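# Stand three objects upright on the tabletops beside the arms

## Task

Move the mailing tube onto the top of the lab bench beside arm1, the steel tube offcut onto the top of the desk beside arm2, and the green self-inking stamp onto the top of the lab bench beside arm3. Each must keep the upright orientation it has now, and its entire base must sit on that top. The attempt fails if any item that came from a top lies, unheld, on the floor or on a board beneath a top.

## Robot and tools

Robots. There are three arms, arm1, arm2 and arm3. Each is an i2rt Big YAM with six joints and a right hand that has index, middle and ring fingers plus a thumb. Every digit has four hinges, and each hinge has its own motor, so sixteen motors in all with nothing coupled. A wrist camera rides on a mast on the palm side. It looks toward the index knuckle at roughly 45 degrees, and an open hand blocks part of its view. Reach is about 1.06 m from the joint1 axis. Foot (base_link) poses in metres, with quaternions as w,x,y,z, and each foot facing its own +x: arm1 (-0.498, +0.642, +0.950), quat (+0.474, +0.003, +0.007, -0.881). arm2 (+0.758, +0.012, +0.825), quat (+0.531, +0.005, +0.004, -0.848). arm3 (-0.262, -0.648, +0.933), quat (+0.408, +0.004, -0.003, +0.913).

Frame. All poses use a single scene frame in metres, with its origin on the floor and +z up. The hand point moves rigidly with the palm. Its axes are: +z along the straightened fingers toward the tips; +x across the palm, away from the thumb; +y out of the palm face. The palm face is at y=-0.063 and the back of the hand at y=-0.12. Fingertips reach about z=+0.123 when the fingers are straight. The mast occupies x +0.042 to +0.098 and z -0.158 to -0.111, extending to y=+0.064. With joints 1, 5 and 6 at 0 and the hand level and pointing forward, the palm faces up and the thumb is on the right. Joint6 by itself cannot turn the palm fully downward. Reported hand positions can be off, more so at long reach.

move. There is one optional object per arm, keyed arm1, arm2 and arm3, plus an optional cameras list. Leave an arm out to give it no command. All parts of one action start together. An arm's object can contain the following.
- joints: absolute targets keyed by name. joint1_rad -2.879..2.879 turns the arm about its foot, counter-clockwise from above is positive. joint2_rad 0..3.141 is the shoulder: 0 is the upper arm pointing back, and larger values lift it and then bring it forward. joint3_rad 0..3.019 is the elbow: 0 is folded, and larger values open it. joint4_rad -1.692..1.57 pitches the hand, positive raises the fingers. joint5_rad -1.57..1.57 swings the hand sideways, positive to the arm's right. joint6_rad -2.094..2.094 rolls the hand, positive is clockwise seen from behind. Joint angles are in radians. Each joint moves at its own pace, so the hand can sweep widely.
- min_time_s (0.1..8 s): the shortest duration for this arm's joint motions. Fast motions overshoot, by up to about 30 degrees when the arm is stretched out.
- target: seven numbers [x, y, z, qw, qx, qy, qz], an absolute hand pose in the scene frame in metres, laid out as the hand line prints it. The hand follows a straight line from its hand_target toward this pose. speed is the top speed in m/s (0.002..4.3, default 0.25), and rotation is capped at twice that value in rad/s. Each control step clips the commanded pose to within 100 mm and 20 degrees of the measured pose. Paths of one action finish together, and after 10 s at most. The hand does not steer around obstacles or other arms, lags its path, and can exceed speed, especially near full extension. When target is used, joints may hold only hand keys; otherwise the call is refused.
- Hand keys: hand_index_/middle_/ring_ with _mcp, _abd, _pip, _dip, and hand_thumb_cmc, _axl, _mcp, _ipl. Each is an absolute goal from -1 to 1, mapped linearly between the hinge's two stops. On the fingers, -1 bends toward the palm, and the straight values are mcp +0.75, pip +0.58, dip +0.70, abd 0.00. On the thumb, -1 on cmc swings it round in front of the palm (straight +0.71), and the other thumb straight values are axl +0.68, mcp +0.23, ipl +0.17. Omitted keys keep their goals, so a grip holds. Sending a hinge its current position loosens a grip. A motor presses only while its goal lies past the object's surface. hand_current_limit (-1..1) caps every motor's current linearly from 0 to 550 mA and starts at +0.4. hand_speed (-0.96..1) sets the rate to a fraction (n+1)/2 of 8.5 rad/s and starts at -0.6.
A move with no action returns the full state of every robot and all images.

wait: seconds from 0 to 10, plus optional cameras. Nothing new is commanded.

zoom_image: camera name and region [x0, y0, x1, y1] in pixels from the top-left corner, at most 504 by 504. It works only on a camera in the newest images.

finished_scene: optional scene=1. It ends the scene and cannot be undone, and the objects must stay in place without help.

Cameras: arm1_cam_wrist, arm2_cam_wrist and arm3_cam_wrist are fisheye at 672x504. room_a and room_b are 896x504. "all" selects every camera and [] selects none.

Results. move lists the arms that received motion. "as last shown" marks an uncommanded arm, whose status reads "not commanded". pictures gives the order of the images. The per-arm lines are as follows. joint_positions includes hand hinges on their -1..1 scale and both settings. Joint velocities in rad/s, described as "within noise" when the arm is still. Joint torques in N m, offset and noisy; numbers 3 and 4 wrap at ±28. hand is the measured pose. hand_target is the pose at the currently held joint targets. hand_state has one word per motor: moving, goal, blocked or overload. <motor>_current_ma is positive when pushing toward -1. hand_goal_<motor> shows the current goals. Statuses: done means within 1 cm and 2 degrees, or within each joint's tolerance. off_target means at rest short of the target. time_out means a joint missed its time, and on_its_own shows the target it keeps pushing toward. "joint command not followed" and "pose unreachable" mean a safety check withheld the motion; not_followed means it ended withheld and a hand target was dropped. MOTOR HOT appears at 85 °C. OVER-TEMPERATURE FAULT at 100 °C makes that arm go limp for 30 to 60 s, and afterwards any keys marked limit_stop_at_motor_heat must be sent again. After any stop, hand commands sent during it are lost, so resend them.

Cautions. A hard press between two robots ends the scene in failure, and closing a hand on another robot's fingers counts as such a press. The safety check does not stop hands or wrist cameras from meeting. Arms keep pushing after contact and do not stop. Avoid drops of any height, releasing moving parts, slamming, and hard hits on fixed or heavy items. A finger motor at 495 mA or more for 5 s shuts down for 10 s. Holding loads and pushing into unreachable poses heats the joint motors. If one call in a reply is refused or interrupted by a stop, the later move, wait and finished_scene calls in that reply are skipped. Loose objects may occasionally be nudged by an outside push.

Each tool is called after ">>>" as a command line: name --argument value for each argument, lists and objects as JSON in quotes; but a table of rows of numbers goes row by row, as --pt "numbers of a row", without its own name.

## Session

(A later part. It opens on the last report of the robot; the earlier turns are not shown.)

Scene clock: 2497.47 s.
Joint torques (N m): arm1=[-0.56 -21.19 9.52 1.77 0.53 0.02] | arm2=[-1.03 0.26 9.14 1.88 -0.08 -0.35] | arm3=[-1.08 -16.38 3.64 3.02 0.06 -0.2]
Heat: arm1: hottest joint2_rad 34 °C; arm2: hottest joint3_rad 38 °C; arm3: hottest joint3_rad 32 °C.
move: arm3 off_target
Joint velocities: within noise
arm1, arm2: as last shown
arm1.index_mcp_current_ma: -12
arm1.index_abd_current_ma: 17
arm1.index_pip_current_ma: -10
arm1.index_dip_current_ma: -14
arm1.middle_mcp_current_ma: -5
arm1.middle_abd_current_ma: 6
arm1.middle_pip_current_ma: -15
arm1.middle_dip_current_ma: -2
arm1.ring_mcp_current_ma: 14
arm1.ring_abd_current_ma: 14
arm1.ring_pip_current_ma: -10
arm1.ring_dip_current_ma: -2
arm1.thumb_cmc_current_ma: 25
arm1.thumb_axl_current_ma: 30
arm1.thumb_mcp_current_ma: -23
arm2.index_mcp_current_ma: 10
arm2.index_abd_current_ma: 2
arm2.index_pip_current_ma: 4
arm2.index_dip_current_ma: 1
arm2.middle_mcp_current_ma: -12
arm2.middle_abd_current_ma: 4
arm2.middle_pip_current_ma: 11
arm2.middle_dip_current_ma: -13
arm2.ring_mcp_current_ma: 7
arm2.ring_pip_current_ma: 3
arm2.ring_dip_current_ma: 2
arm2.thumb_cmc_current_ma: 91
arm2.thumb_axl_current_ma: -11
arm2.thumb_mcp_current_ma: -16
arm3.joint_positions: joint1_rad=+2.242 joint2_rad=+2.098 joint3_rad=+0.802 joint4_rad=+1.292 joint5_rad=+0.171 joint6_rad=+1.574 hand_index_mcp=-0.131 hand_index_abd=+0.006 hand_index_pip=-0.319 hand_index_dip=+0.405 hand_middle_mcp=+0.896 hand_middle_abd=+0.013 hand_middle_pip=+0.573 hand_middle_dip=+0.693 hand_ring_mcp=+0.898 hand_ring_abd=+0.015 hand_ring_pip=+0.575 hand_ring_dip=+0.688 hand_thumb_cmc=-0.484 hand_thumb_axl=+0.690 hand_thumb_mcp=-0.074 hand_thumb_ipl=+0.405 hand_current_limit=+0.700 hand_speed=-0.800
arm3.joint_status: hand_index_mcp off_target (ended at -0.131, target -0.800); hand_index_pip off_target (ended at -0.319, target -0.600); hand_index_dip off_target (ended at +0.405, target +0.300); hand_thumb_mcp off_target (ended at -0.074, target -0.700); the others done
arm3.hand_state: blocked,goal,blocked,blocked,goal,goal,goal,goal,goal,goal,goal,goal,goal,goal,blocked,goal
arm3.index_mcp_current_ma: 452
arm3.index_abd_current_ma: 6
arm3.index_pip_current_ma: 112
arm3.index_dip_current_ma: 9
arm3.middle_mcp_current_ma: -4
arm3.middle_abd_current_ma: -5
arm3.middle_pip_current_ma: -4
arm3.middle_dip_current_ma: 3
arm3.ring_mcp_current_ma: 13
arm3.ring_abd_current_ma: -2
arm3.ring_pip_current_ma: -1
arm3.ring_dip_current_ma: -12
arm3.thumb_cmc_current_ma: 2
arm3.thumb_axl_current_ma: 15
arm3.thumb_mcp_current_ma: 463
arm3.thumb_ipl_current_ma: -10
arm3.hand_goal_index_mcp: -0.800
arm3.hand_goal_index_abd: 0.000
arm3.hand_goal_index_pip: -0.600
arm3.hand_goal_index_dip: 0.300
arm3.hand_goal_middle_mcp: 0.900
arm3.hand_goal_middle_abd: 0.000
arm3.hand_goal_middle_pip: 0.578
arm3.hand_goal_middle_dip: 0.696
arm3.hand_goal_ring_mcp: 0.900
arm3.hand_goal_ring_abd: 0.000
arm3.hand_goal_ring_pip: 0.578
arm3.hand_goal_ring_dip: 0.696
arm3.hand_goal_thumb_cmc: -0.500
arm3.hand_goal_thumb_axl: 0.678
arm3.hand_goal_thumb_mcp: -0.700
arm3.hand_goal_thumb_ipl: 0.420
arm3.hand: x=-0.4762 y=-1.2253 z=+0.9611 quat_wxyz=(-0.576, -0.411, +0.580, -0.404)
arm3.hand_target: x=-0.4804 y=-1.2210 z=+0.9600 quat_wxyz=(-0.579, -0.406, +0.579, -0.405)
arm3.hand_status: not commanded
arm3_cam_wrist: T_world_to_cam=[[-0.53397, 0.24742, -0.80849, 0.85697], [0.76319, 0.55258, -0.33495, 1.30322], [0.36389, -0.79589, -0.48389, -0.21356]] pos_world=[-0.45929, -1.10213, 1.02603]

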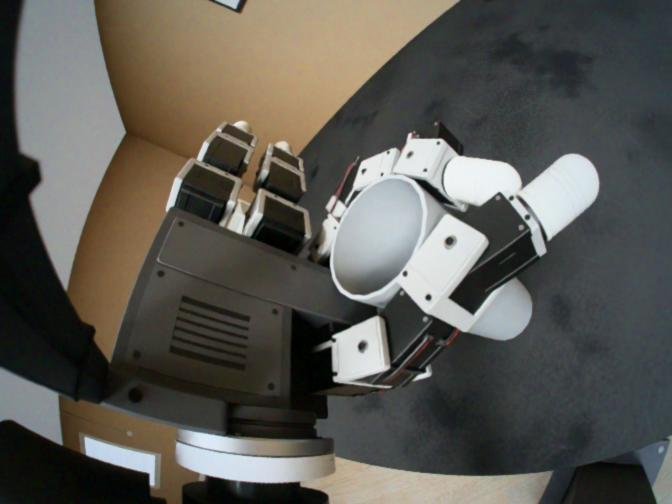

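>>> move --arm3 '{"target": [-0.4804, -1.2210, 0.985, -0.5792, -0.4056, 0.5792, -0.4056], "speed": 0.03}' --cameras '["arm3_cam_wrist", "room_b"]'

>>> zoom_image --camera "room_b" --region '[370, 260, 510, 380]'

Scene clock: 2500.60 s.
Joint torques (N m): arm1=[-0.56 -21.13 9.52 1.78 0.53 0.02] | arm2=[-1.08 0.44 9.22 1.85 -0.07 -0.38] | arm3=[-1.26 -20.48 3.88 1.96 0.06 -0.26]
Heat: arm1: hottest joint2_rad 34 °C; arm2: hottest joint3_rad 38 °C; arm3: hottest joint3_rad 32 °C.
move: arm3 off_target
Joint velocities: within noise
arm1: as last shown
arm1.index_mcp_current_ma: -8
arm1.index_abd_current_ma: 8
arm1.index_pip_current_ma: 9
arm1.index_dip_current_ma: -16
arm1.middle_mcp_current_ma: -6
arm1.middle_abd_current_ma: 14
arm1.middle_pip_current_ma: -8
arm1.middle_dip_current_ma: -7
arm1.ring_mcp_current_ma: 10
arm1.ring_abd_current_ma: 16
arm1.ring_pip_current_ma: -5
arm1.ring_dip_current_ma: 12
arm1.thumb_cmc_current_ma: 22
arm1.thumb_axl_current_ma: 26
arm1.thumb_mcp_current_ma: -39
arm2.joint_positions: joint1_rad=-1.627 joint2_rad=+0.502 joint3_rad=+0.834 joint4_rad=-0.323 joint5_rad=-0.054 joint6_rad=+1.598 hand_index_mcp=+0.619 hand_index_abd=+0.013 hand_index_pip=-0.848 hand_index_dip=+0.696 hand_middle_mcp=+0.896 hand_middle_abd=+0.007 hand_middle_pip=-0.946 hand_middle_dip=-0.508 hand_ring_mcp=+0.757 hand_ring_abd=+0.008 hand_ring_pip=-0.950 hand_ring_dip=-0.500 hand_thumb_cmc=-0.540 hand_thumb_axl=+0.676 hand_thumb_mcp=+0.594 hand_thumb_ipl=+0.494 hand_current_limit=+0.400 hand_speed=-0.800
arm2.joint_status: not commanded
arm2.hand_state: goal,goal,goal,goal,overload,goal,goal,goal,goal,goal,goal,goal,blocked,goal,goal,goal
arm2.index_mcp_current_ma: 5
arm2.index_abd_current_ma: 8
arm2.index_pip_current_ma: 6
arm2.index_dip_current_ma: -1
arm2.middle_mcp_current_ma: -6
arm2.middle_abd_current_ma: 13
arm2.middle_pip_current_ma: 13
arm2.middle_dip_current_ma: -2
arm2.ring_mcp_current_ma: -7
arm2.ring_abd_current_ma: 16
arm2.ring_pip_current_ma: 4
arm2.ring_dip_current_ma: 0
arm2.thumb_cmc_current_ma: 85
arm2.thumb_axl_current_ma: -11
arm2.thumb_mcp_current_ma: -23
arm2.thumb_ipl_current_ma: -11
arm2.hand_goal_index_mcp: 0.620
arm2.hand_goal_index_abd: 0.000
arm2.hand_goal_index_pip: -0.850
arm2.hand_goal_index_dip: 0.696
arm2.hand_goal_middle_mcp: 0.754
arm2.hand_goal_middle_abd: 0.000
arm2.hand_goal_middle_pip: -0.950
arm2.hand_goal_middle_dip: -0.500
arm2.hand_goal_ring_mcp: 0.754
arm2.hand_goal_ring_abd: 0.000
arm2.hand_goal_ring_pip: -0.950
arm2.hand_goal_ring_dip: -0.500
arm2.hand_goal_thumb_cmc: -0.600
arm2.hand_goal_thumb_axl: 0.678
arm2.hand_goal_thumb_mcp: 0.600
arm2.hand_goal_thumb_ipl: 0.500
arm2.hand: x=+0.4985 y=+0.2357 z=+1.3008 quat_wxyz=(+0.694, -0.163, -0.684, -0.155)
arm2.hand_target: x=+0.5000 y=+0.2399 z=+1.3000 quat_wxyz=(+0.688, -0.163, -0.688, -0.163)
arm2.hand_status: not commanded
arm3.joint_positions: joint1_rad=+2.241 joint2_rad=+2.076 joint3_rad=+0.786 joint4_rad=+1.261 joint5_rad=+0.171 joint6_rad=+1.579 hand_index_mcp=-0.130 hand_index_abd=+0.005 hand_index_pip=-0.320 hand_index_dip=+0.398 hand_middle_mcp=+0.896 hand_middle_abd=+0.013 hand_middle_pip=+0.573 hand_middle_dip=+0.693 hand_ring_mcp=+0.898 hand_ring_abd=+0.015 hand_ring_pip=+0.575 hand_ring_dip=+0.688 hand_thumb_cmc=-0.482 hand_thumb_axl=+0.695 hand_thumb_mcp=-0.074 hand_thumb_ipl=+0.406 hand_current_limit=+0.700 hand_speed=-0.800
arm3.joint_status: not commanded
arm3.hand_state: blocked,goal,blocked,blocked,goal,goal,goal,goal,goal,goal,goal,goal,goal,goal,blocked,goal
arm3.index_mcp_current_ma: 461
arm3.index_abd_current_ma: 0
arm3.index_pip_current_ma: 100
arm3.index_dip_current_ma: 11
arm3.middle_mcp_current_ma: -8
arm3.middle_abd_current_ma: -12
arm3.middle_pip_current_ma: -2
arm3.middle_dip_current_ma: -11
arm3.ring_mcp_current_ma: 15
arm3.ring_abd_current_ma: -5
arm3.ring_pip_current_ma: 12
arm3.ring_dip_current_ma: -8
arm3.thumb_cmc_current_ma: 1
arm3.thumb_axl_current_ma: -4
arm3.thumb_mcp_current_ma: 467
arm3.thumb_ipl_current_ma: 5
arm3.hand_goal_index_mcp: -0.800
arm3.hand_goal_index_abd: 0.000
arm3.hand_goal_index_pip: -0.600
arm3.hand_goal_index_dip: 0.300
arm3.hand_goal_middle_mcp: 0.900
arm3.hand_goal_middle_abd: 0.000
arm3.hand_goal_middle_pip: 0.578
arm3.hand_goal_middle_dip: 0.696
arm3.hand_goal_ring_mcp: 0.900
arm3.hand_goal_ring_abd: 0.000
arm3.hand_goal_ring_pip: 0.578
arm3.hand_goal_ring_dip: 0.696
arm3.hand_goal_thumb_cmc: -0.500
arm3.hand_goal_thumb_axl: 0.678
arm3.hand_goal_thumb_mcp: -0.700
arm3.hand_goal_thumb_ipl: 0.420
arm3.hand: x=-0.4759 y=-1.2200 z=+0.9608 quat_wxyz=(-0.568, -0.416, +0.587, -0.399)
arm3.hand_target: x=-0.4805 y=-1.2209 z=+0.9845 quat_wxyz=(-0.579, -0.406, +0.579, -0.405)
arm3.hand_status: off_target (0.025 m and 2.1 deg from the pose sent, 0.025 m and 0.8 deg at the start)
arm3_cam_wrist: T_world_to_cam=[[-0.52629, 0.26749, -0.80713, 0.88245], [0.76691, 0.55929, -0.31471, 1.29045], [0.36724, -0.78463, -0.49949, -0.17927]] pos_world=[-0.45939, -1.09845, 1.02883]

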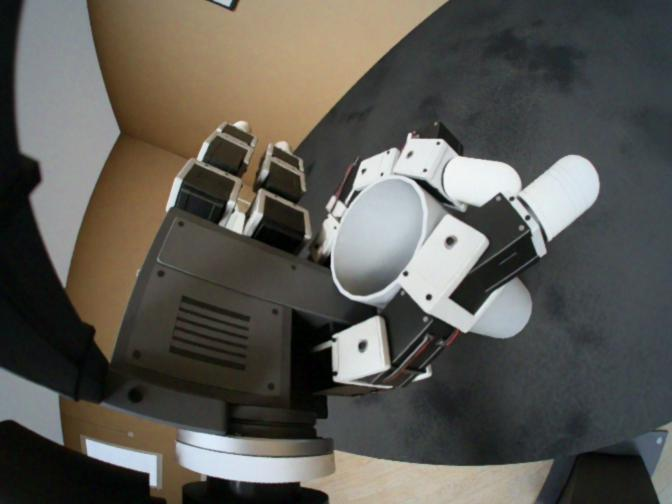

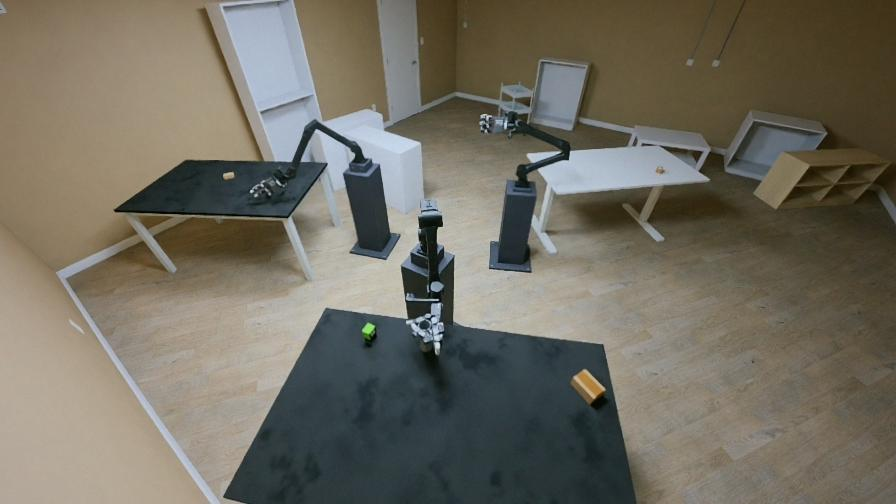

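Scaled by 3.600 from the camera's image (finer frame: 1280x720).

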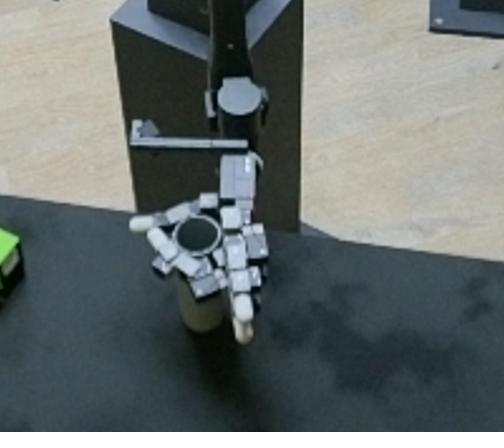

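>>> move --arm3 '{"target": [-0.4804, -1.2210, 1.015, -0.5792, -0.4056, 0.5792, -0.4056], "speed": 0.04}' --cameras '["arm3_cam_wrist", "room_b"]'

>>> zoom_image --camera "room_b" --region '[370, 260, 510, 380]'

Scene clock: 2503.53 s.
Joint torques (N m): arm1=[-0.56 -21.19 9.52 1.78 0.53 0.01] | arm2=[-0.91 0.09 9.17 1.83 -0.08 -0.37] | arm3=[-1.32 -21.36 5.12 2.45 0.09 -0.36]
Heat: arm1: hottest joint2_rad 34 °C; arm2: hottest joint3_rad 38 °C; arm3: hottest joint3_rad 32 °C.
move: arm3 off_target
Joint velocities: within noise
arm1, arm2: as last shown
arm1.index_mcp_current_ma: -10
arm1.index_abd_current_ma: 15
arm1.index_pip_current_ma: -1
arm1.index_dip_current_ma: -17
arm1.middle_mcp_current_ma: -15
arm1.middle_abd_current_ma: 19
arm1.middle_pip_current_ma: -22
arm1.middle_dip_current_ma: -12
arm1.ring_mcp_current_ma: 11
arm1.ring_abd_current_ma: 6
arm1.ring_pip_current_ma: -13
arm1.ring_dip_current_ma: 1
arm1.thumb_cmc_current_ma: 26
arm1.thumb_axl_current_ma: 24
arm1.thumb_mcp_current_ma: -18
arm1.thumb_ipl_current_ma: -15
arm2.index_abd_current_ma: -1
arm2.index_pip_current_ma: -5
arm2.index_dip_current_ma: -10
arm2.middle_mcp_current_ma: -4
arm2.middle_abd_current_ma: 16
arm2.middle_pip_current_ma: 19
arm2.middle_dip_current_ma: -18
arm2.ring_mcp_current_ma: -2
arm2.ring_abd_current_ma: 20
arm2.ring_pip_current_ma: 13
arm2.ring_dip_current_ma: 7
arm2.thumb_cmc_current_ma: 86
arm2.thumb_axl_current_ma: -9
arm2.thumb_mcp_current_ma: -14
arm2.thumb_ipl_current_ma: -19
arm3.joint_positions: joint1_rad=+2.240 joint2_rad=+2.003 joint3_rad=+0.764 joint4_rad=+1.170 joint5_rad=+0.171 joint6_rad=+1.590 hand_index_mcp=-0.130 hand_index_abd=+0.012 hand_index_pip=-0.320 hand_index_dip=+0.397 hand_middle_mcp=+0.896 hand_middle_abd=+0.013 hand_middle_pip=+0.573 hand_middle_dip=+0.693 hand_ring_mcp=+0.898 hand_ring_abd=+0.015 hand_ring_pip=+0.575 hand_ring_dip=+0.688 hand_thumb_cmc=-0.485 hand_thumb_axl=+0.710 hand_thumb_mcp=-0.078 hand_thumb_ipl=+0.420 hand_current_limit=+0.700 hand_speed=-0.800
arm3.joint_status: not commanded
arm3.hand_state: blocked,goal,blocked,blocked,goal,goal,goal,goal,goal,goal,goal,goal,goal,blocked,blocked,goal
arm3.index_mcp_current_ma: 458
arm3.index_abd_current_ma: 17
arm3.index_pip_current_ma: 91
arm3.index_dip_current_ma: 12
arm3.middle_mcp_current_ma: 7
arm3.middle_abd_current_ma: -8
arm3.middle_pip_current_ma: -11
arm3.middle_dip_current_ma: 12
arm3.ring_mcp_current_ma: 17
arm3.ring_abd_current_ma: 3
arm3.ring_pip_current_ma: -10
arm3.ring_dip_current_ma: -1
arm3.thumb_cmc_current_ma: -6
arm3.thumb_axl_current_ma: 14
arm3.thumb_mcp_current_ma: 482
arm3.thumb_ipl_current_ma: 8
arm3.hand_goal_index_mcp: -0.800
arm3.hand_goal_index_abd: 0.000
arm3.hand_goal_index_pip: -0.600
arm3.hand_goal_index_dip: 0.300
arm3.hand_goal_middle_mcp: 0.900
arm3.hand_goal_middle_abd: 0.000
arm3.hand_goal_middle_pip: 0.578
arm3.hand_goal_middle_dip: 0.696
arm3.hand_goal_ring_mcp: 0.900
arm3.hand_goal_ring_abd: 0.000
arm3.hand_goal_ring_pip: 0.578
arm3.hand_goal_ring_dip: 0.696
arm3.hand_goal_thumb_cmc: -0.500
arm3.hand_goal_thumb_axl: 0.678
arm3.hand_goal_thumb_mcp: -0.700
arm3.hand_goal_thumb_ipl: 0.420
arm3.hand: x=-0.4751 y=-1.2149 z=+0.9740 quat_wxyz=(-0.556, -0.422, +0.599, -0.391)
arm3.hand_target: x=-0.4804 y=-1.2204 z=+1.0142 quat_wxyz=(-0.580, -0.405, +0.579, -0.405)
arm3.hand_status: off_target (0.042 m and 4.3 deg from the pose sent, 0.054 m and 2.1 deg at the start)
arm3_cam_wrist: T_world_to_cam=[[-0.51201, 0.29662, -0.80614, 0.93329], [0.77294, 0.56848, -0.28176, 1.27307], [0.3747, -0.76736, -0.52034, -0.12422]] pos_world=[-0.45961, -1.09587, 1.04642]

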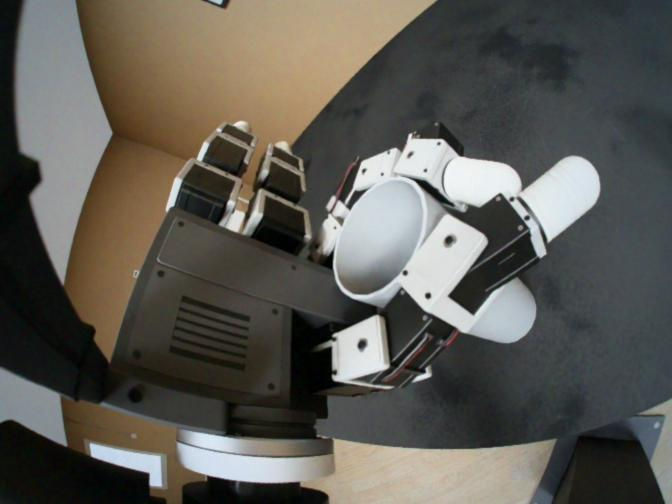

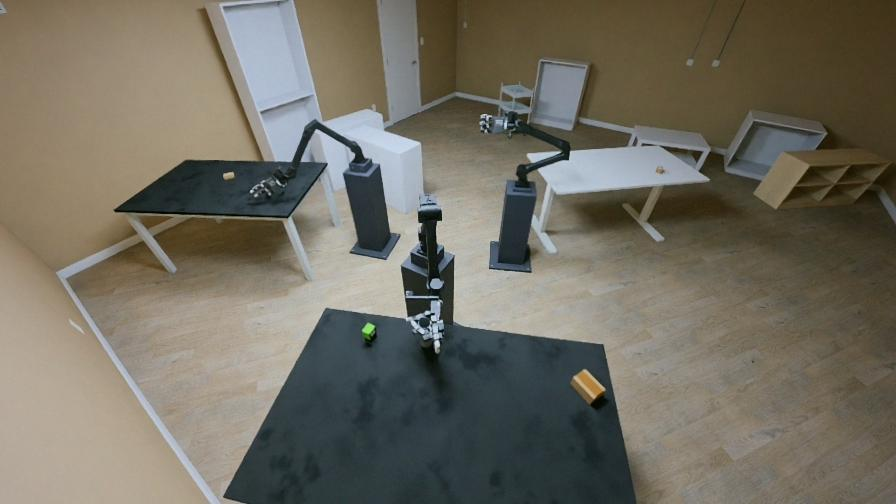

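Scaled by 3.600 from the camera's image (finer frame: 1280x720).

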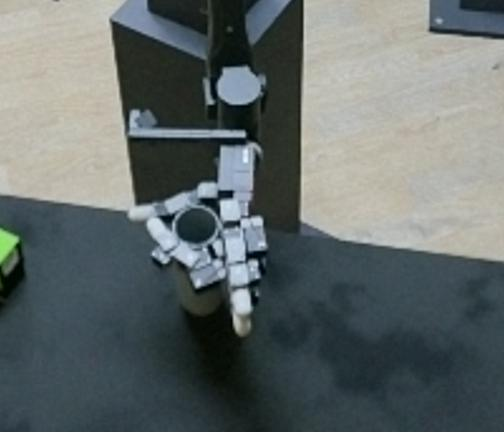

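>>> move --arm3 '{"target": [-0.4804, -1.2210, 1.05, -0.5792, -0.4056, 0.5792, -0.4056], "speed": 0.05, "joints": {"hand_current_limit": 0.66}}' --cameras '["arm3_cam_wrist", "room_b"]'

>>> zoom_image --camera "room_b" --region '[370, 260, 510, 380]'

Scene clock: 2516.97 s.
Joint torques (N m): arm1=[-0.56 -21.19 9.52 1.78 0.53 0.02] | arm2=[-1.14 0.38 9.22 1.84 -0.09 -0.38] | arm3=[-1.2 -20.72 6.04 2.52 0.06 -0.36]
Heat: arm1: hottest joint2_rad 34 °C; arm2: hottest joint3_rad 38 °C; arm3: hottest joint3_rad 32 °C.
move: arm3 off_target
Joint velocities: within noise
arm1, arm2: as last shown
arm1.index_mcp_current_ma: -6
arm1.index_abd_current_ma: 11
arm1.index_pip_current_ma: -2
arm1.index_dip_current_ma: -13
arm1.middle_mcp_current_ma: -4
arm1.middle_abd_current_ma: 27
arm1.middle_pip_current_ma: -15
arm1.middle_dip_current_ma: 7
arm1.ring_mcp_current_ma: 9
arm1.ring_pip_current_ma: -11
arm1.ring_dip_current_ma: 9
arm1.thumb_cmc_current_ma: 41
arm1.thumb_axl_current_ma: 29
arm1.thumb_mcp_current_ma: -35
arm1.thumb_ipl_current_ma: -17
arm2.index_mcp_current_ma: 6
arm2.index_pip_current_ma: 5
arm2.index_dip_current_ma: -1
arm2.middle_mcp_current_ma: -9
arm2.middle_abd_current_ma: 8
arm2.middle_pip_current_ma: 7
arm2.middle_dip_current_ma: -14
arm2.ring_mcp_current_ma: -5
arm2.ring_abd_current_ma: 12
arm2.ring_pip_current_ma: 1
arm2.ring_dip_current_ma: 1
arm2.thumb_cmc_current_ma: 89
arm2.thumb_axl_current_ma: -12
arm2.thumb_mcp_current_ma: -16
arm2.thumb_ipl_current_ma: -3
arm3.joint_positions: joint1_rad=+2.240 joint2_rad=+1.900 joint3_rad=+0.759 joint4_rad=+1.070 joint5_rad=+0.171 joint6_rad=+1.590 hand_index_mcp=-0.130 hand_index_abd=+0.012 hand_index_pip=-0.320 hand_index_dip=+0.397 hand_middle_mcp=+0.896 hand_middle_abd=+0.013 hand_middle_pip=+0.573 hand_middle_dip=+0.693 hand_ring_mcp=+0.898 hand_ring_abd=+0.015 hand_ring_pip=+0.575 hand_ring_dip=+0.688 hand_thumb_cmc=-0.485 hand_thumb_axl=+0.710 hand_thumb_mcp=-0.078 hand_thumb_ipl=+0.420 hand_current_limit=+0.660 hand_speed=-0.800
arm3.joint_status: all done
arm3.hand_state: blocked,goal,blocked,blocked,goal,goal,goal,goal,goal,goal,goal,goal,goal,blocked,blocked,goal
arm3.index_mcp_current_ma: 460
arm3.index_abd_current_ma: 0
arm3.index_pip_current_ma: 112
arm3.index_dip_current_ma: 7
arm3.middle_mcp_current_ma: -5
arm3.middle_abd_current_ma: 4
arm3.middle_pip_current_ma: -9
arm3.middle_dip_current_ma: -2
arm3.ring_mcp_current_ma: 13
arm3.ring_abd_current_ma: -1
arm3.ring_pip_current_ma: -9
arm3.ring_dip_current_ma: -10
arm3.thumb_cmc_current_ma: 13
arm3.thumb_axl_current_ma: 19
arm3.thumb_mcp_current_ma: 467
arm3.thumb_ipl_current_ma: -3
arm3.hand_goal_index_mcp: -0.800
arm3.hand_goal_index_abd: 0.000
arm3.hand_goal_index_pip: -0.600
arm3.hand_goal_index_dip: 0.300
arm3.hand_goal_middle_mcp: 0.900
arm3.hand_goal_middle_abd: 0.000
arm3.hand_goal_middle_pip: 0.578
arm3.hand_goal_middle_dip: 0.696
arm3.hand_goal_ring_mcp: 0.900
arm3.hand_goal_ring_abd: 0.000
arm3.hand_goal_ring_pip: 0.578
arm3.hand_goal_ring_dip: 0.696
arm3.hand_goal_thumb_cmc: -0.500
arm3.hand_goal_thumb_axl: 0.678
arm3.hand_goal_thumb_mcp: -0.700
arm3.hand_goal_thumb_ipl: 0.420
arm3.hand: x=-0.4754 y=-1.2164 z=+1.0085 quat_wxyz=(-0.556, -0.422, +0.600, -0.391)
arm3.hand_target: x=-0.4805 y=-1.2204 z=+1.0491 quat_wxyz=(-0.579, -0.406, +0.579, -0.405)
arm3.hand_status: off_target (0.042 m and 4.4 deg from the pose sent, 0.077 m and 4.3 deg at the start)
arm3_cam_wrist: T_world_to_cam=[[-0.51143, 0.29759, -0.80615, 0.96296], [0.77332, 0.56846, -0.28075, 1.28292], [0.37472, -0.767, -0.52086, -0.10627]] pos_world=[-0.45981, -1.09737, 1.08112]

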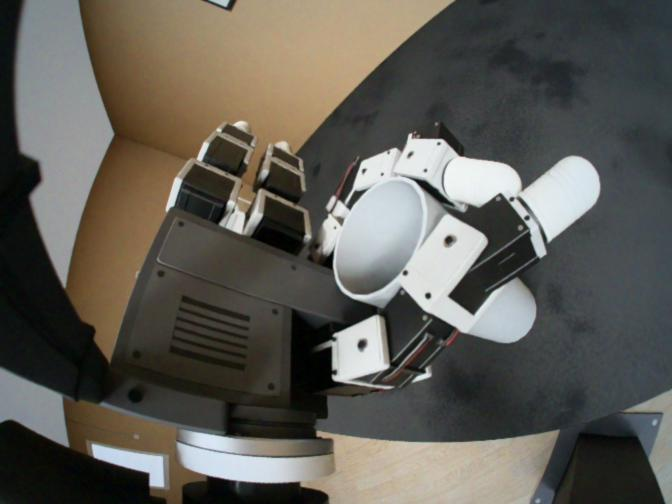

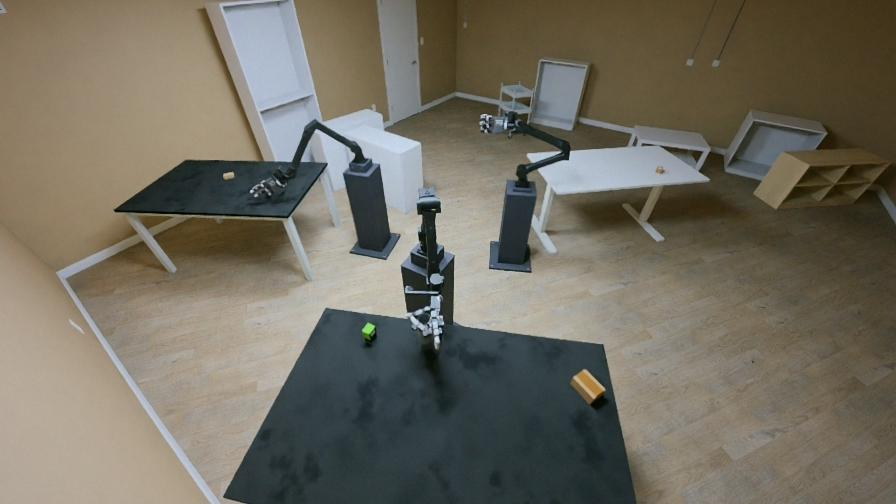

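Scaled by 3.600 from the camera's image (finer frame: 1280x720).

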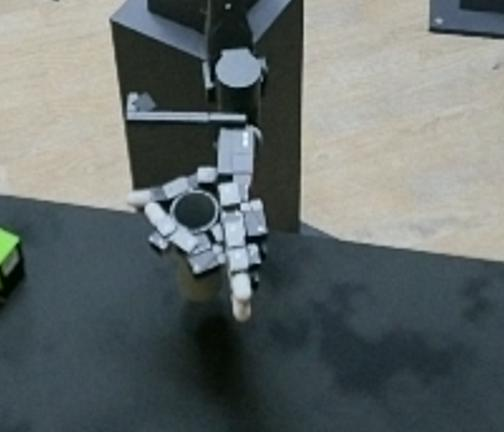

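>>> move --arm3 '{"target": [-0.4804, -1.2210, 0.992, -0.5792, -0.4056, 0.5792, -0.4056], "speed": 0.04}' --cameras '["arm3_cam_wrist"]'

Scene clock: 2569.37 s.
Joint torques (N m): arm1=[-0.56 -21.13 9.52 1.78 0.53 0.01] | arm2=[-1.03 0.5 9.24 1.88 -0.09 -0.36] | arm3=[-1.26 -17.9 5.85 4.1 0.12 -0.37]
Heat: arm1: hottest joint2_rad 34 °C; arm2: hottest joint3_rad 38 °C; arm3: hottest joint2_rad 33 °C.
move: arm3 off_target
Joint velocities: within noise
arm1, arm2: as last shown
arm1.index_abd_current_ma: 14
arm1.index_pip_current_ma: 0
arm1.index_dip_current_ma: -19
arm1.middle_mcp_current_ma: -15
arm1.middle_abd_current_ma: 10
arm1.middle_pip_current_ma: -26
arm1.middle_dip_current_ma: 9
arm1.ring_mcp_current_ma: 1
arm1.ring_abd_current_ma: 10
arm1.ring_pip_current_ma: 6
arm1.thumb_cmc_current_ma: 22
arm1.thumb_axl_current_ma: 31
arm1.thumb_mcp_current_ma: -26
arm2.index_mcp_current_ma: 16
arm2.index_abd_current_ma: 9
arm2.index_pip_current_ma: -2
arm2.index_dip_current_ma: -8
arm2.middle_mcp_current_ma: -6
arm2.middle_pip_current_ma: 4
arm2.middle_dip_current_ma: -13
arm2.ring_mcp_current_ma: 1
arm2.ring_abd_current_ma: 4
arm2.ring_pip_current_ma: -3
arm2.ring_dip_current_ma: 9
arm2.thumb_cmc_current_ma: 91
arm2.thumb_axl_current_ma: -11
arm2.thumb_mcp_current_ma: -12
arm2.thumb_ipl_current_ma: -14
arm3.joint_positions: joint1_rad=+2.240 joint2_rad=+2.027 joint3_rad=+0.759 joint4_rad=+1.189 joint5_rad=+0.171 joint6_rad=+1.591 hand_index_mcp=-0.130 hand_index_abd=+0.012 hand_index_pip=-0.320 hand_index_dip=+0.397 hand_middle_mcp=+0.896 hand_middle_abd=+0.014 hand_middle_pip=+0.573 hand_middle_dip=+0.693 hand_ring_mcp=+0.897 hand_ring_abd=+0.016 hand_ring_pip=+0.575 hand_ring_dip=+0.688 hand_thumb_cmc=-0.485 hand_thumb_axl=+0.711 hand_thumb_mcp=-0.078 hand_thumb_ipl=+0.420 hand_current_limit=+0.660 hand_speed=-0.800
arm3.joint_status: not commanded
arm3.hand_state: blocked,goal,blocked,blocked,goal,goal,goal,goal,goal,goal,goal,goal,goal,blocked,blocked,goal
arm3.index_mcp_current_ma: 450
arm3.index_abd_current_ma: 11
arm3.index_pip_current_ma: 107
arm3.index_dip_current_ma: 17
arm3.middle_mcp_current_ma: 7
arm3.middle_abd_current_ma: -9
arm3.middle_pip_current_ma: -5
arm3.middle_dip_current_ma: -14
arm3.ring_mcp_current_ma: 12
arm3.ring_abd_current_ma: -7
arm3.ring_pip_current_ma: -4
arm3.ring_dip_current_ma: -1
arm3.thumb_cmc_current_ma: 11
arm3.thumb_axl_current_ma: 4
arm3.thumb_mcp_current_ma: 467
arm3.thumb_ipl_current_ma: -2
arm3.hand_goal_index_mcp: -0.800
arm3.hand_goal_index_abd: 0.000
arm3.hand_goal_index_pip: -0.600
arm3.hand_goal_index_dip: 0.300
arm3.hand_goal_middle_mcp: 0.900
arm3.hand_goal_middle_abd: 0.000
arm3.hand_goal_middle_pip: 0.578
arm3.hand_goal_middle_dip: 0.696
arm3.hand_goal_ring_mcp: 0.900
arm3.hand_goal_ring_abd: 0.000
arm3.hand_goal_ring_pip: 0.578
arm3.hand_goal_ring_dip: 0.696
arm3.hand_goal_thumb_cmc: -0.500
arm3.hand_goal_thumb_axl: 0.678
arm3.hand_goal_thumb_mcp: -0.700
arm3.hand_goal_thumb_ipl: 0.420
arm3.hand: x=-0.4748 y=-1.2115 z=+0.9629 quat_wxyz=(-0.554, -0.424, +0.602, -0.389)
arm3.hand_target: x=-0.4803 y=-1.2200 z=+0.9917 quat_wxyz=(-0.579, -0.406, +0.580, -0.405)
arm3.hand_status: off_target (0.031 m and 4.8 deg from the pose sent, 0.018 m and 4.3 deg at the start)
arm3_cam_wrist: T_world_to_cam=[[-0.50965, 0.3041, -0.80485, 0.93254], [0.77402, 0.57053, -0.27456, 1.26387], [0.3757, -0.7629, -0.52616, -0.11601]] pos_world=[-0.45941, -1.09317, 1.03652]

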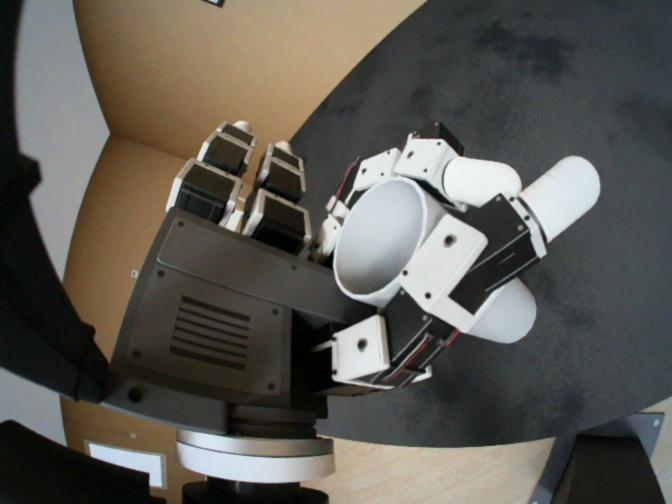

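>>> move --arm3 '{"target": [-0.4804, -1.2210, 0.983, -0.5792, -0.4056, 0.5792, -0.4056], "speed": 0.03}' --cameras '["arm3_cam_wrist"]'

Scene clock: 2571.80 s.
Joint torques (N m): arm1=[-0.62 -21.19 9.51 1.78 0.53 0.01] | arm2=[-1.03 0.32 9.17 1.87 -0.08 -0.38] | arm3=[-1.26 -16.67 6.06 3.77 0.11 -0.36]
Heat: arm1: hottest joint2_rad 34 °C; arm2: hottest joint3_rad 38 °C; arm3: hottest joint2_rad 32 °C.
move: arm3 off_target
Joint velocities: within noise
arm1.joint_positions: joint1_rad=-0.789 joint2_rad=+2.379 joint3_rad=+1.472 joint4_rad=+0.498 joint5_rad=+0.408 joint6_rad=+1.738 hand_index_mcp=+0.380 hand_index_abd=+0.004 hand_index_pip=+0.162 hand_index_dip=+0.588 hand_middle_mcp=+0.996 hand_middle_abd=+0.011 hand_middle_pip=+0.571 hand_middle_dip=+0.697 hand_ring_mcp=+0.995 hand_ring_abd=+0.010 hand_ring_pip=+0.571 hand_ring_dip=+0.690 hand_thumb_cmc=-0.324 hand_thumb_axl=+0.700 hand_thumb_mcp=+0.052 hand_thumb_ipl=+0.266 hand_current_limit=+0.400 hand_speed=-0.900
arm1.joint_status: not commanded
arm1.hand_state: goal,goal,goal,goal,goal,goal,goal,goal,goal,goal,goal,goal,blocked,blocked,blocked,goal
arm1.index_mcp_current_ma: -5
arm1.index_abd_current_ma: 11
arm1.index_pip_current_ma: 0
arm1.index_dip_current_ma: -18
arm1.middle_mcp_current_ma: -12
arm1.middle_abd_current_ma: 21
arm1.middle_pip_current_ma: -6
arm1.middle_dip_current_ma: 3
arm1.ring_mcp_current_ma: 4
arm1.ring_abd_current_ma: 12
arm1.ring_pip_current_ma: -15
arm1.ring_dip_current_ma: -3
arm1.thumb_cmc_current_ma: 22
arm1.thumb_axl_current_ma: 33
arm1.thumb_mcp_current_ma: -33
arm1.thumb_ipl_current_ma: -22
arm1.hand_goal_index_mcp: 0.380
arm1.hand_goal_index_abd: 0.000
arm1.hand_goal_index_pip: 0.170
arm1.hand_goal_index_dip: 0.600
arm1.hand_goal_middle_mcp: 1.000
arm1.hand_goal_middle_abd: 0.000
arm1.hand_goal_middle_pip: 0.578
arm1.hand_goal_middle_dip: 0.696
arm1.hand_goal_ring_mcp: 1.000
arm1.hand_goal_ring_abd: 0.000
arm1.hand_goal_ring_pip: 0.578
arm1.hand_goal_ring_dip: 0.696
arm1.hand_goal_thumb_cmc: -0.350
arm1.hand_goal_thumb_axl: 0.678
arm1.hand_goal_thumb_mcp: 0.080
arm1.hand_goal_thumb_ipl: 0.280
arm1.hand: x=-1.2601 y=+0.6354 z=+0.8786 quat_wxyz=(+0.560, -0.094, -0.819, -0.075)
arm1.hand_target: x=-1.2723 y=+0.6331 z=+0.8852 quat_wxyz=(+0.569, -0.101, -0.813, -0.071)
arm1.hand_status: not commanded
arm2: as last shown
arm2.index_mcp_current_ma: 2
arm2.index_abd_current_ma: 13
arm2.index_pip_current_ma: 4
arm2.index_dip_current_ma: 0
arm2.middle_mcp_current_ma: -11
arm2.middle_abd_current_ma: 12
arm2.middle_pip_current_ma: 18
arm2.middle_dip_current_ma: -2
arm2.ring_mcp_current_ma: -2
arm2.ring_abd_current_ma: 14
arm2.ring_pip_current_ma: 1
arm2.ring_dip_current_ma: 12
arm2.thumb_cmc_current_ma: 81
arm2.thumb_axl_current_ma: -16
arm2.thumb_mcp_current_ma: -16
arm2.thumb_ipl_current_ma: -20
arm3.joint_positions: joint1_rad=+2.240 joint2_rad=+2.039 joint3_rad=+0.759 joint4_rad=+1.219 joint5_rad=+0.171 joint6_rad=+1.591 hand_index_mcp=-0.131 hand_index_abd=+0.012 hand_index_pip=-0.320 hand_index_dip=+0.397 hand_middle_mcp=+0.896 hand_middle_abd=+0.014 hand_middle_pip=+0.573 hand_middle_dip=+0.693 hand_ring_mcp=+0.896 hand_ring_abd=+0.016 hand_ring_pip=+0.575 hand_ring_dip=+0.688 hand_thumb_cmc=-0.486 hand_thumb_axl=+0.711 hand_thumb_mcp=-0.078 hand_thumb_ipl=+0.420 hand_current_limit=+0.660 hand_speed=-0.800
arm3.joint_status: not commanded
arm3.hand_state: blocked,goal,blocked,blocked,goal,goal,goal,goal,goal,goal,goal,goal,goal,blocked,blocked,goal
arm3.index_mcp_current_ma: 443
arm3.index_abd_current_ma: -1
arm3.index_pip_current_ma: 107
arm3.index_dip_current_ma: 13
arm3.middle_mcp_current_ma: 11
arm3.middle_abd_current_ma: -6
arm3.middle_pip_current_ma: -11
arm3.middle_dip_current_ma: -14
arm3.ring_mcp_current_ma: 7
arm3.ring_abd_current_ma: -5
arm3.ring_pip_current_ma: 7
arm3.ring_dip_current_ma: 7
arm3.thumb_cmc_current_ma: -3
arm3.thumb_axl_current_ma: 5
arm3.thumb_mcp_current_ma: 463
arm3.thumb_ipl_current_ma: -19
arm3.hand_goal_index_mcp: -0.800
arm3.hand_goal_index_abd: 0.000
arm3.hand_goal_index_pip: -0.600
arm3.hand_goal_index_dip: 0.300
arm3.hand_goal_middle_mcp: 0.900
arm3.hand_goal_middle_abd: 0.000
arm3.hand_goal_middle_pip: 0.578
arm3.hand_goal_middle_dip: 0.696
arm3.hand_goal_ring_mcp: 0.900
arm3.hand_goal_ring_abd: 0.000
arm3.hand_goal_ring_pip: 0.578
arm3.hand_goal_ring_dip: 0.696
arm3.hand_goal_thumb_cmc: -0.500
arm3.hand_goal_thumb_axl: 0.678
arm3.hand_goal_thumb_mcp: -0.700
arm3.hand_goal_thumb_ipl: 0.420
arm3.hand: x=-0.4748 y=-1.2115 z=+0.9626 quat_wxyz=(-0.558, -0.420, +0.598, -0.394)
arm3.hand_target: x=-0.4803 y=-1.2202 z=+0.9829 quat_wxyz=(-0.579, -0.406, +0.580, -0.405)
arm3.hand_status: off_target (0.023 m and 3.8 deg from the pose sent, 0.023 m and 4.8 deg at the start)
arm3_cam_wrist: T_world_to_cam=[[-0.51213, 0.29011, -0.80843, 0.91759], [0.77311, 0.56577, -0.28673, 1.26927], [0.3742, -0.77184, -0.51403, -0.13934]] pos_world=[-0.45921, -1.09186, 1.03411]

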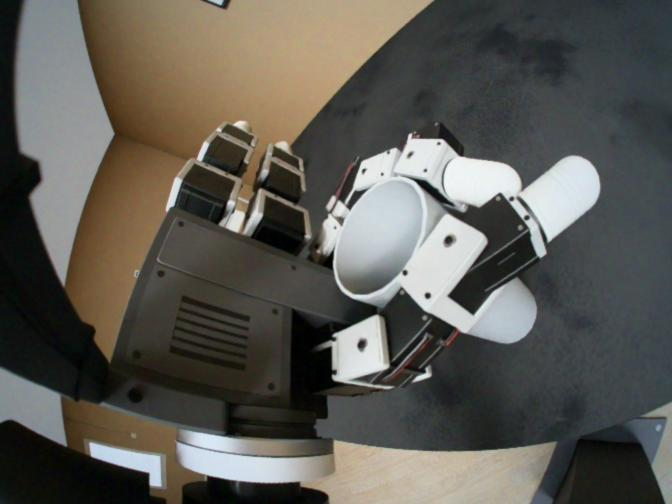

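>>> move --arm3 '{"joints": {"hand_index_mcp": 0.05, "hand_index_pip": -0.1, "hand_index_dip": 0.45, "hand_thumb_mcp": 0.08, "hand_thumb_ipl": 0.4}}' --cameras '["arm3_cam_wrist"]'

Scene clock: 2576.63 s.
Joint torques (N m): arm1=[-0.62 -21.19 9.52 1.78 0.53 0.01] | arm2=[-1.08 0.26 9.26 1.89 -0.08 -0.36] | arm3=[-1.2 -16.85 6.16 3.22 0.11 -0.35]
Heat: arm1: hottest joint2_rad 34 °C; arm2: hottest joint3_rad 38 °C; arm3: hottest joint2_rad 32 °C.
move: arm3 done
Joint velocities: within noise
arm1, arm2: as last shown
arm1.index_mcp_current_ma: 0
arm1.index_abd_current_ma: 0
arm1.index_pip_current_ma: -3
arm1.index_dip_current_ma: -17
arm1.middle_mcp_current_ma: -6
arm1.middle_abd_current_ma: 13
arm1.middle_pip_current_ma: -19
arm1.middle_dip_current_ma: 1
arm1.ring_mcp_current_ma: 7
arm1.ring_pip_current_ma: -4
arm1.ring_dip_current_ma: 11
arm1.thumb_cmc_current_ma: 26
arm1.thumb_axl_current_ma: 29
arm1.thumb_mcp_current_ma: -32
arm1.thumb_ipl_current_ma: -30
arm2.index_mcp_current_ma: -1
arm2.index_abd_current_ma: 0
arm2.index_pip_current_ma: -1
arm2.index_dip_current_ma: -5
arm2.middle_mcp_current_ma: 2
arm2.middle_abd_current_ma: 10
arm2.middle_pip_current_ma: 5
arm2.middle_dip_current_ma: -17
arm2.ring_mcp_current_ma: 6
arm2.ring_abd_current_ma: 7
arm2.ring_pip_current_ma: -1
arm2.ring_dip_current_ma: 6
arm2.thumb_cmc_current_ma: 92
arm2.thumb_axl_current_ma: -14
arm2.thumb_mcp_current_ma: -7
arm2.thumb_ipl_current_ma: -13
arm3.joint_positions: joint1_rad=+2.240 joint2_rad=+2.039 joint3_rad=+0.759 joint4_rad=+1.233 joint5_rad=+0.171 joint6_rad=+1.590 hand_index_mcp=+0.047 hand_index_abd=+0.012 hand_index_pip=-0.105 hand_index_dip=+0.435 hand_middle_mcp=+0.896 hand_middle_abd=+0.014 hand_middle_pip=+0.573 hand_middle_dip=+0.693 hand_ring_mcp=+0.896 hand_ring_abd=+0.016 hand_ring_pip=+0.575 hand_ring_dip=+0.688 hand_thumb_cmc=-0.469 hand_thumb_axl=+0.693 hand_thumb_mcp=+0.079 hand_thumb_ipl=+0.402 hand_current_limit=+0.660 hand_speed=-0.800
arm3.joint_status: all done
arm3.hand_state: goal,goal,goal,goal,goal,goal,goal,goal,goal,goal,goal,goal,blocked,goal,goal,goal
arm3.index_mcp_current_ma: -6
arm3.index_abd_current_ma: -6
arm3.index_pip_current_ma: 3
arm3.index_dip_current_ma: -18
arm3.middle_mcp_current_ma: -2
arm3.middle_abd_current_ma: -3
arm3.middle_pip_current_ma: -5
arm3.middle_dip_current_ma: 0
arm3.ring_mcp_current_ma: 9
arm3.ring_abd_current_ma: -5
arm3.ring_pip_current_ma: -2
arm3.ring_dip_current_ma: 11
arm3.thumb_cmc_current_ma: 7
arm3.thumb_axl_current_ma: 5
arm3.thumb_mcp_current_ma: 4
arm3.thumb_ipl_current_ma: 12
arm3.hand_goal_index_mcp: 0.050
arm3.hand_goal_index_abd: 0.000
arm3.hand_goal_index_pip: -0.100
arm3.hand_goal_index_dip: 0.450
arm3.hand_goal_middle_mcp: 0.900
arm3.hand_goal_middle_abd: 0.000
arm3.hand_goal_middle_pip: 0.578
arm3.hand_goal_middle_dip: 0.696
arm3.hand_goal_ring_mcp: 0.900
arm3.hand_goal_ring_abd: 0.000
arm3.hand_goal_ring_pip: 0.578
arm3.hand_goal_ring_dip: 0.696
arm3.hand_goal_thumb_cmc: -0.500
arm3.hand_goal_thumb_axl: 0.678
arm3.hand_goal_thumb_mcp: 0.080
arm3.hand_goal_thumb_ipl: 0.400
arm3.hand: x=-0.4749 y=-1.2121 z=+0.9660 quat_wxyz=(-0.562, -0.416, +0.594, -0.397)
arm3.hand_target: x=-0.4803 y=-1.2202 z=+0.9830 quat_wxyz=(-0.579, -0.406, +0.580, -0.405)
arm3.hand_status: not commanded
arm3_cam_wrist: T_world_to_cam=[[-0.51482, 0.27869, -0.81074, 0.90751], [0.77204, 0.56185, -0.29712, 1.2754], [0.37271, -0.77889, -0.50441, -0.15659]] pos_world=[-0.4591, -1.09145, 1.03571]

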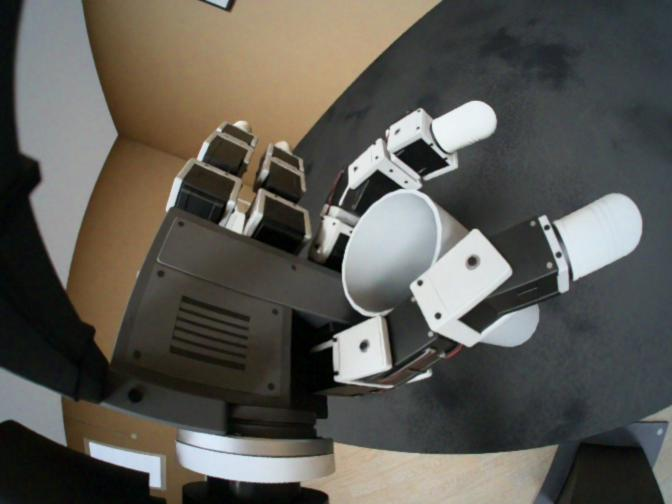

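>>> move --arm3 '{"target": [-0.4804, -1.2210, 0.995, -0.5942, -0.3949, 0.5638, -0.4161], "speed": 0.04}' --cameras '["arm3_cam_wrist"]'

Scene clock: 2580.33 s.
Joint torques (N m): arm1=[-0.56 -21.13 9.51 1.78 0.53 0.02] | arm2=[-0.97 0.62 9.22 1.88 -0.08 -0.36] | arm3=[-1.32 -16.5 6.02 3.21 0.08 -0.35]
Heat: arm1: hottest joint2_rad 34 °C; arm2: hottest joint3_rad 38 °C; arm3: hottest joint2_rad 32 °C.
move: arm3 off_target
Joint velocities: within noise
arm1, arm2: as last shown
arm1.index_mcp_current_ma: -13
arm1.index_abd_current_ma: 5
arm1.index_pip_current_ma: 0
arm1.index_dip_current_ma: -25
arm1.middle_mcp_current_ma: -11
arm1.middle_abd_current_ma: 23
arm1.middle_pip_current_ma: -20
arm1.middle_dip_current_ma: -8
arm1.ring_mcp_current_ma: 17
arm1.ring_abd_current_ma: 9
arm1.ring_pip_current_ma: -7
arm1.ring_dip_current_ma: 3
arm1.thumb_cmc_current_ma: 33
arm1.thumb_axl_current_ma: 37
arm1.thumb_mcp_current_ma: -30
arm1.thumb_ipl_current_ma: -25
arm2.index_mcp_current_ma: 6
arm2.index_abd_current_ma: 5
arm2.index_pip_current_ma: 2
arm2.index_dip_current_ma: 3
arm2.middle_mcp_current_ma: 1
arm2.middle_abd_current_ma: 6
arm2.middle_pip_current_ma: 11
arm2.middle_dip_current_ma: -11
arm2.ring_mcp_current_ma: 4
arm2.ring_abd_current_ma: 9
arm2.ring_pip_current_ma: 14
arm2.ring_dip_current_ma: 0
arm2.thumb_cmc_current_ma: 91
arm2.thumb_axl_current_ma: -9
arm2.thumb_mcp_current_ma: -8
arm2.thumb_ipl_current_ma: -10
arm3.joint_positions: joint1_rad=+2.240 joint2_rad=+2.039 joint3_rad=+0.759 joint4_rad=+1.290 joint5_rad=+0.171 joint6_rad=+1.581 hand_index_mcp=+0.047 hand_index_abd=+0.012 hand_index_pip=-0.105 hand_index_dip=+0.435 hand_middle_mcp=+0.896 hand_middle_abd=+0.014 hand_middle_pip=+0.573 hand_middle_dip=+0.693 hand_ring_mcp=+0.896 hand_ring_abd=+0.016 hand_ring_pip=+0.575 hand_ring_dip=+0.688 hand_thumb_cmc=-0.467 hand_thumb_axl=+0.694 hand_thumb_mcp=+0.079 hand_thumb_ipl=+0.402 hand_current_limit=+0.660 hand_speed=-0.800
arm3.joint_status: not commanded
arm3.hand_state: goal,goal,goal,goal,goal,goal,goal,goal,goal,goal,goal,goal,blocked,goal,goal,goal
arm3.index_mcp_current_ma: 3
arm3.index_abd_current_ma: 20
arm3.index_pip_current_ma: -6
arm3.index_dip_current_ma: -16
arm3.middle_mcp_current_ma: -2
arm3.middle_abd_current_ma: 1
arm3.middle_pip_current_ma: -8
arm3.middle_dip_current_ma: 3
arm3.ring_mcp_current_ma: 9
arm3.ring_abd_current_ma: 10
arm3.ring_pip_current_ma: -1
arm3.ring_dip_current_ma: -19
arm3.thumb_cmc_current_ma: 5
arm3.thumb_axl_current_ma: 6
arm3.thumb_mcp_current_ma: 11
arm3.thumb_ipl_current_ma: -5
arm3.hand_goal_index_mcp: 0.050
arm3.hand_goal_index_abd: 0.000
arm3.hand_goal_index_pip: -0.100
arm3.hand_goal_index_dip: 0.450
arm3.hand_goal_middle_mcp: 0.900
arm3.hand_goal_middle_abd: 0.000
arm3.hand_goal_middle_pip: 0.578
arm3.hand_goal_middle_dip: 0.696
arm3.hand_goal_ring_mcp: 0.900
arm3.hand_goal_ring_abd: 0.000
arm3.hand_goal_ring_pip: 0.578
arm3.hand_goal_ring_dip: 0.696
arm3.hand_goal_thumb_cmc: -0.500
arm3.hand_goal_thumb_axl: 0.678
arm3.hand_goal_thumb_mcp: 0.080
arm3.hand_goal_thumb_ipl: 0.400
arm3.hand: x=-0.4753 y=-1.2137 z=+0.9799 quat_wxyz=(-0.578, -0.405, +0.578, -0.409)
arm3.hand_target: x=-0.4803 y=-1.2205 z=+0.9950 quat_wxyz=(-0.594, -0.395, +0.564, -0.416)
arm3.hand_status: off_target (0.018 m and 2.8 deg from the pose sent, 0.031 m and 6.0 deg at the start)
arm3_cam_wrist: T_world_to_cam=[[-0.53013, 0.23545, -0.81457, 0.86299], [0.76579, 0.54542, -0.34072, 1.30063], [0.36406, -0.80441, -0.46945, -0.22007]] pos_world=[-0.45839, -1.08962, 1.04281]

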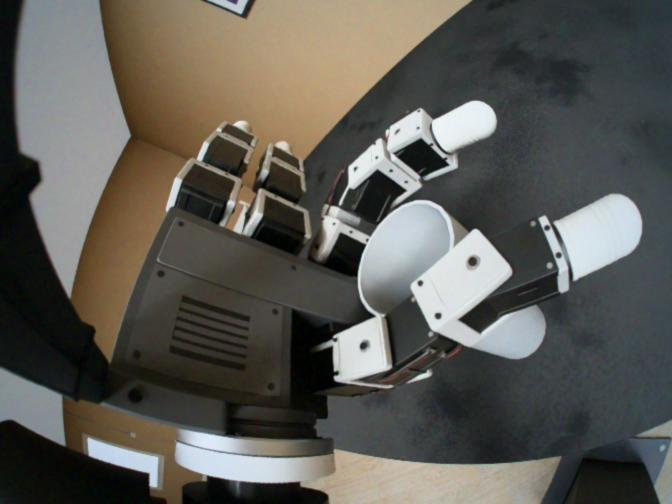

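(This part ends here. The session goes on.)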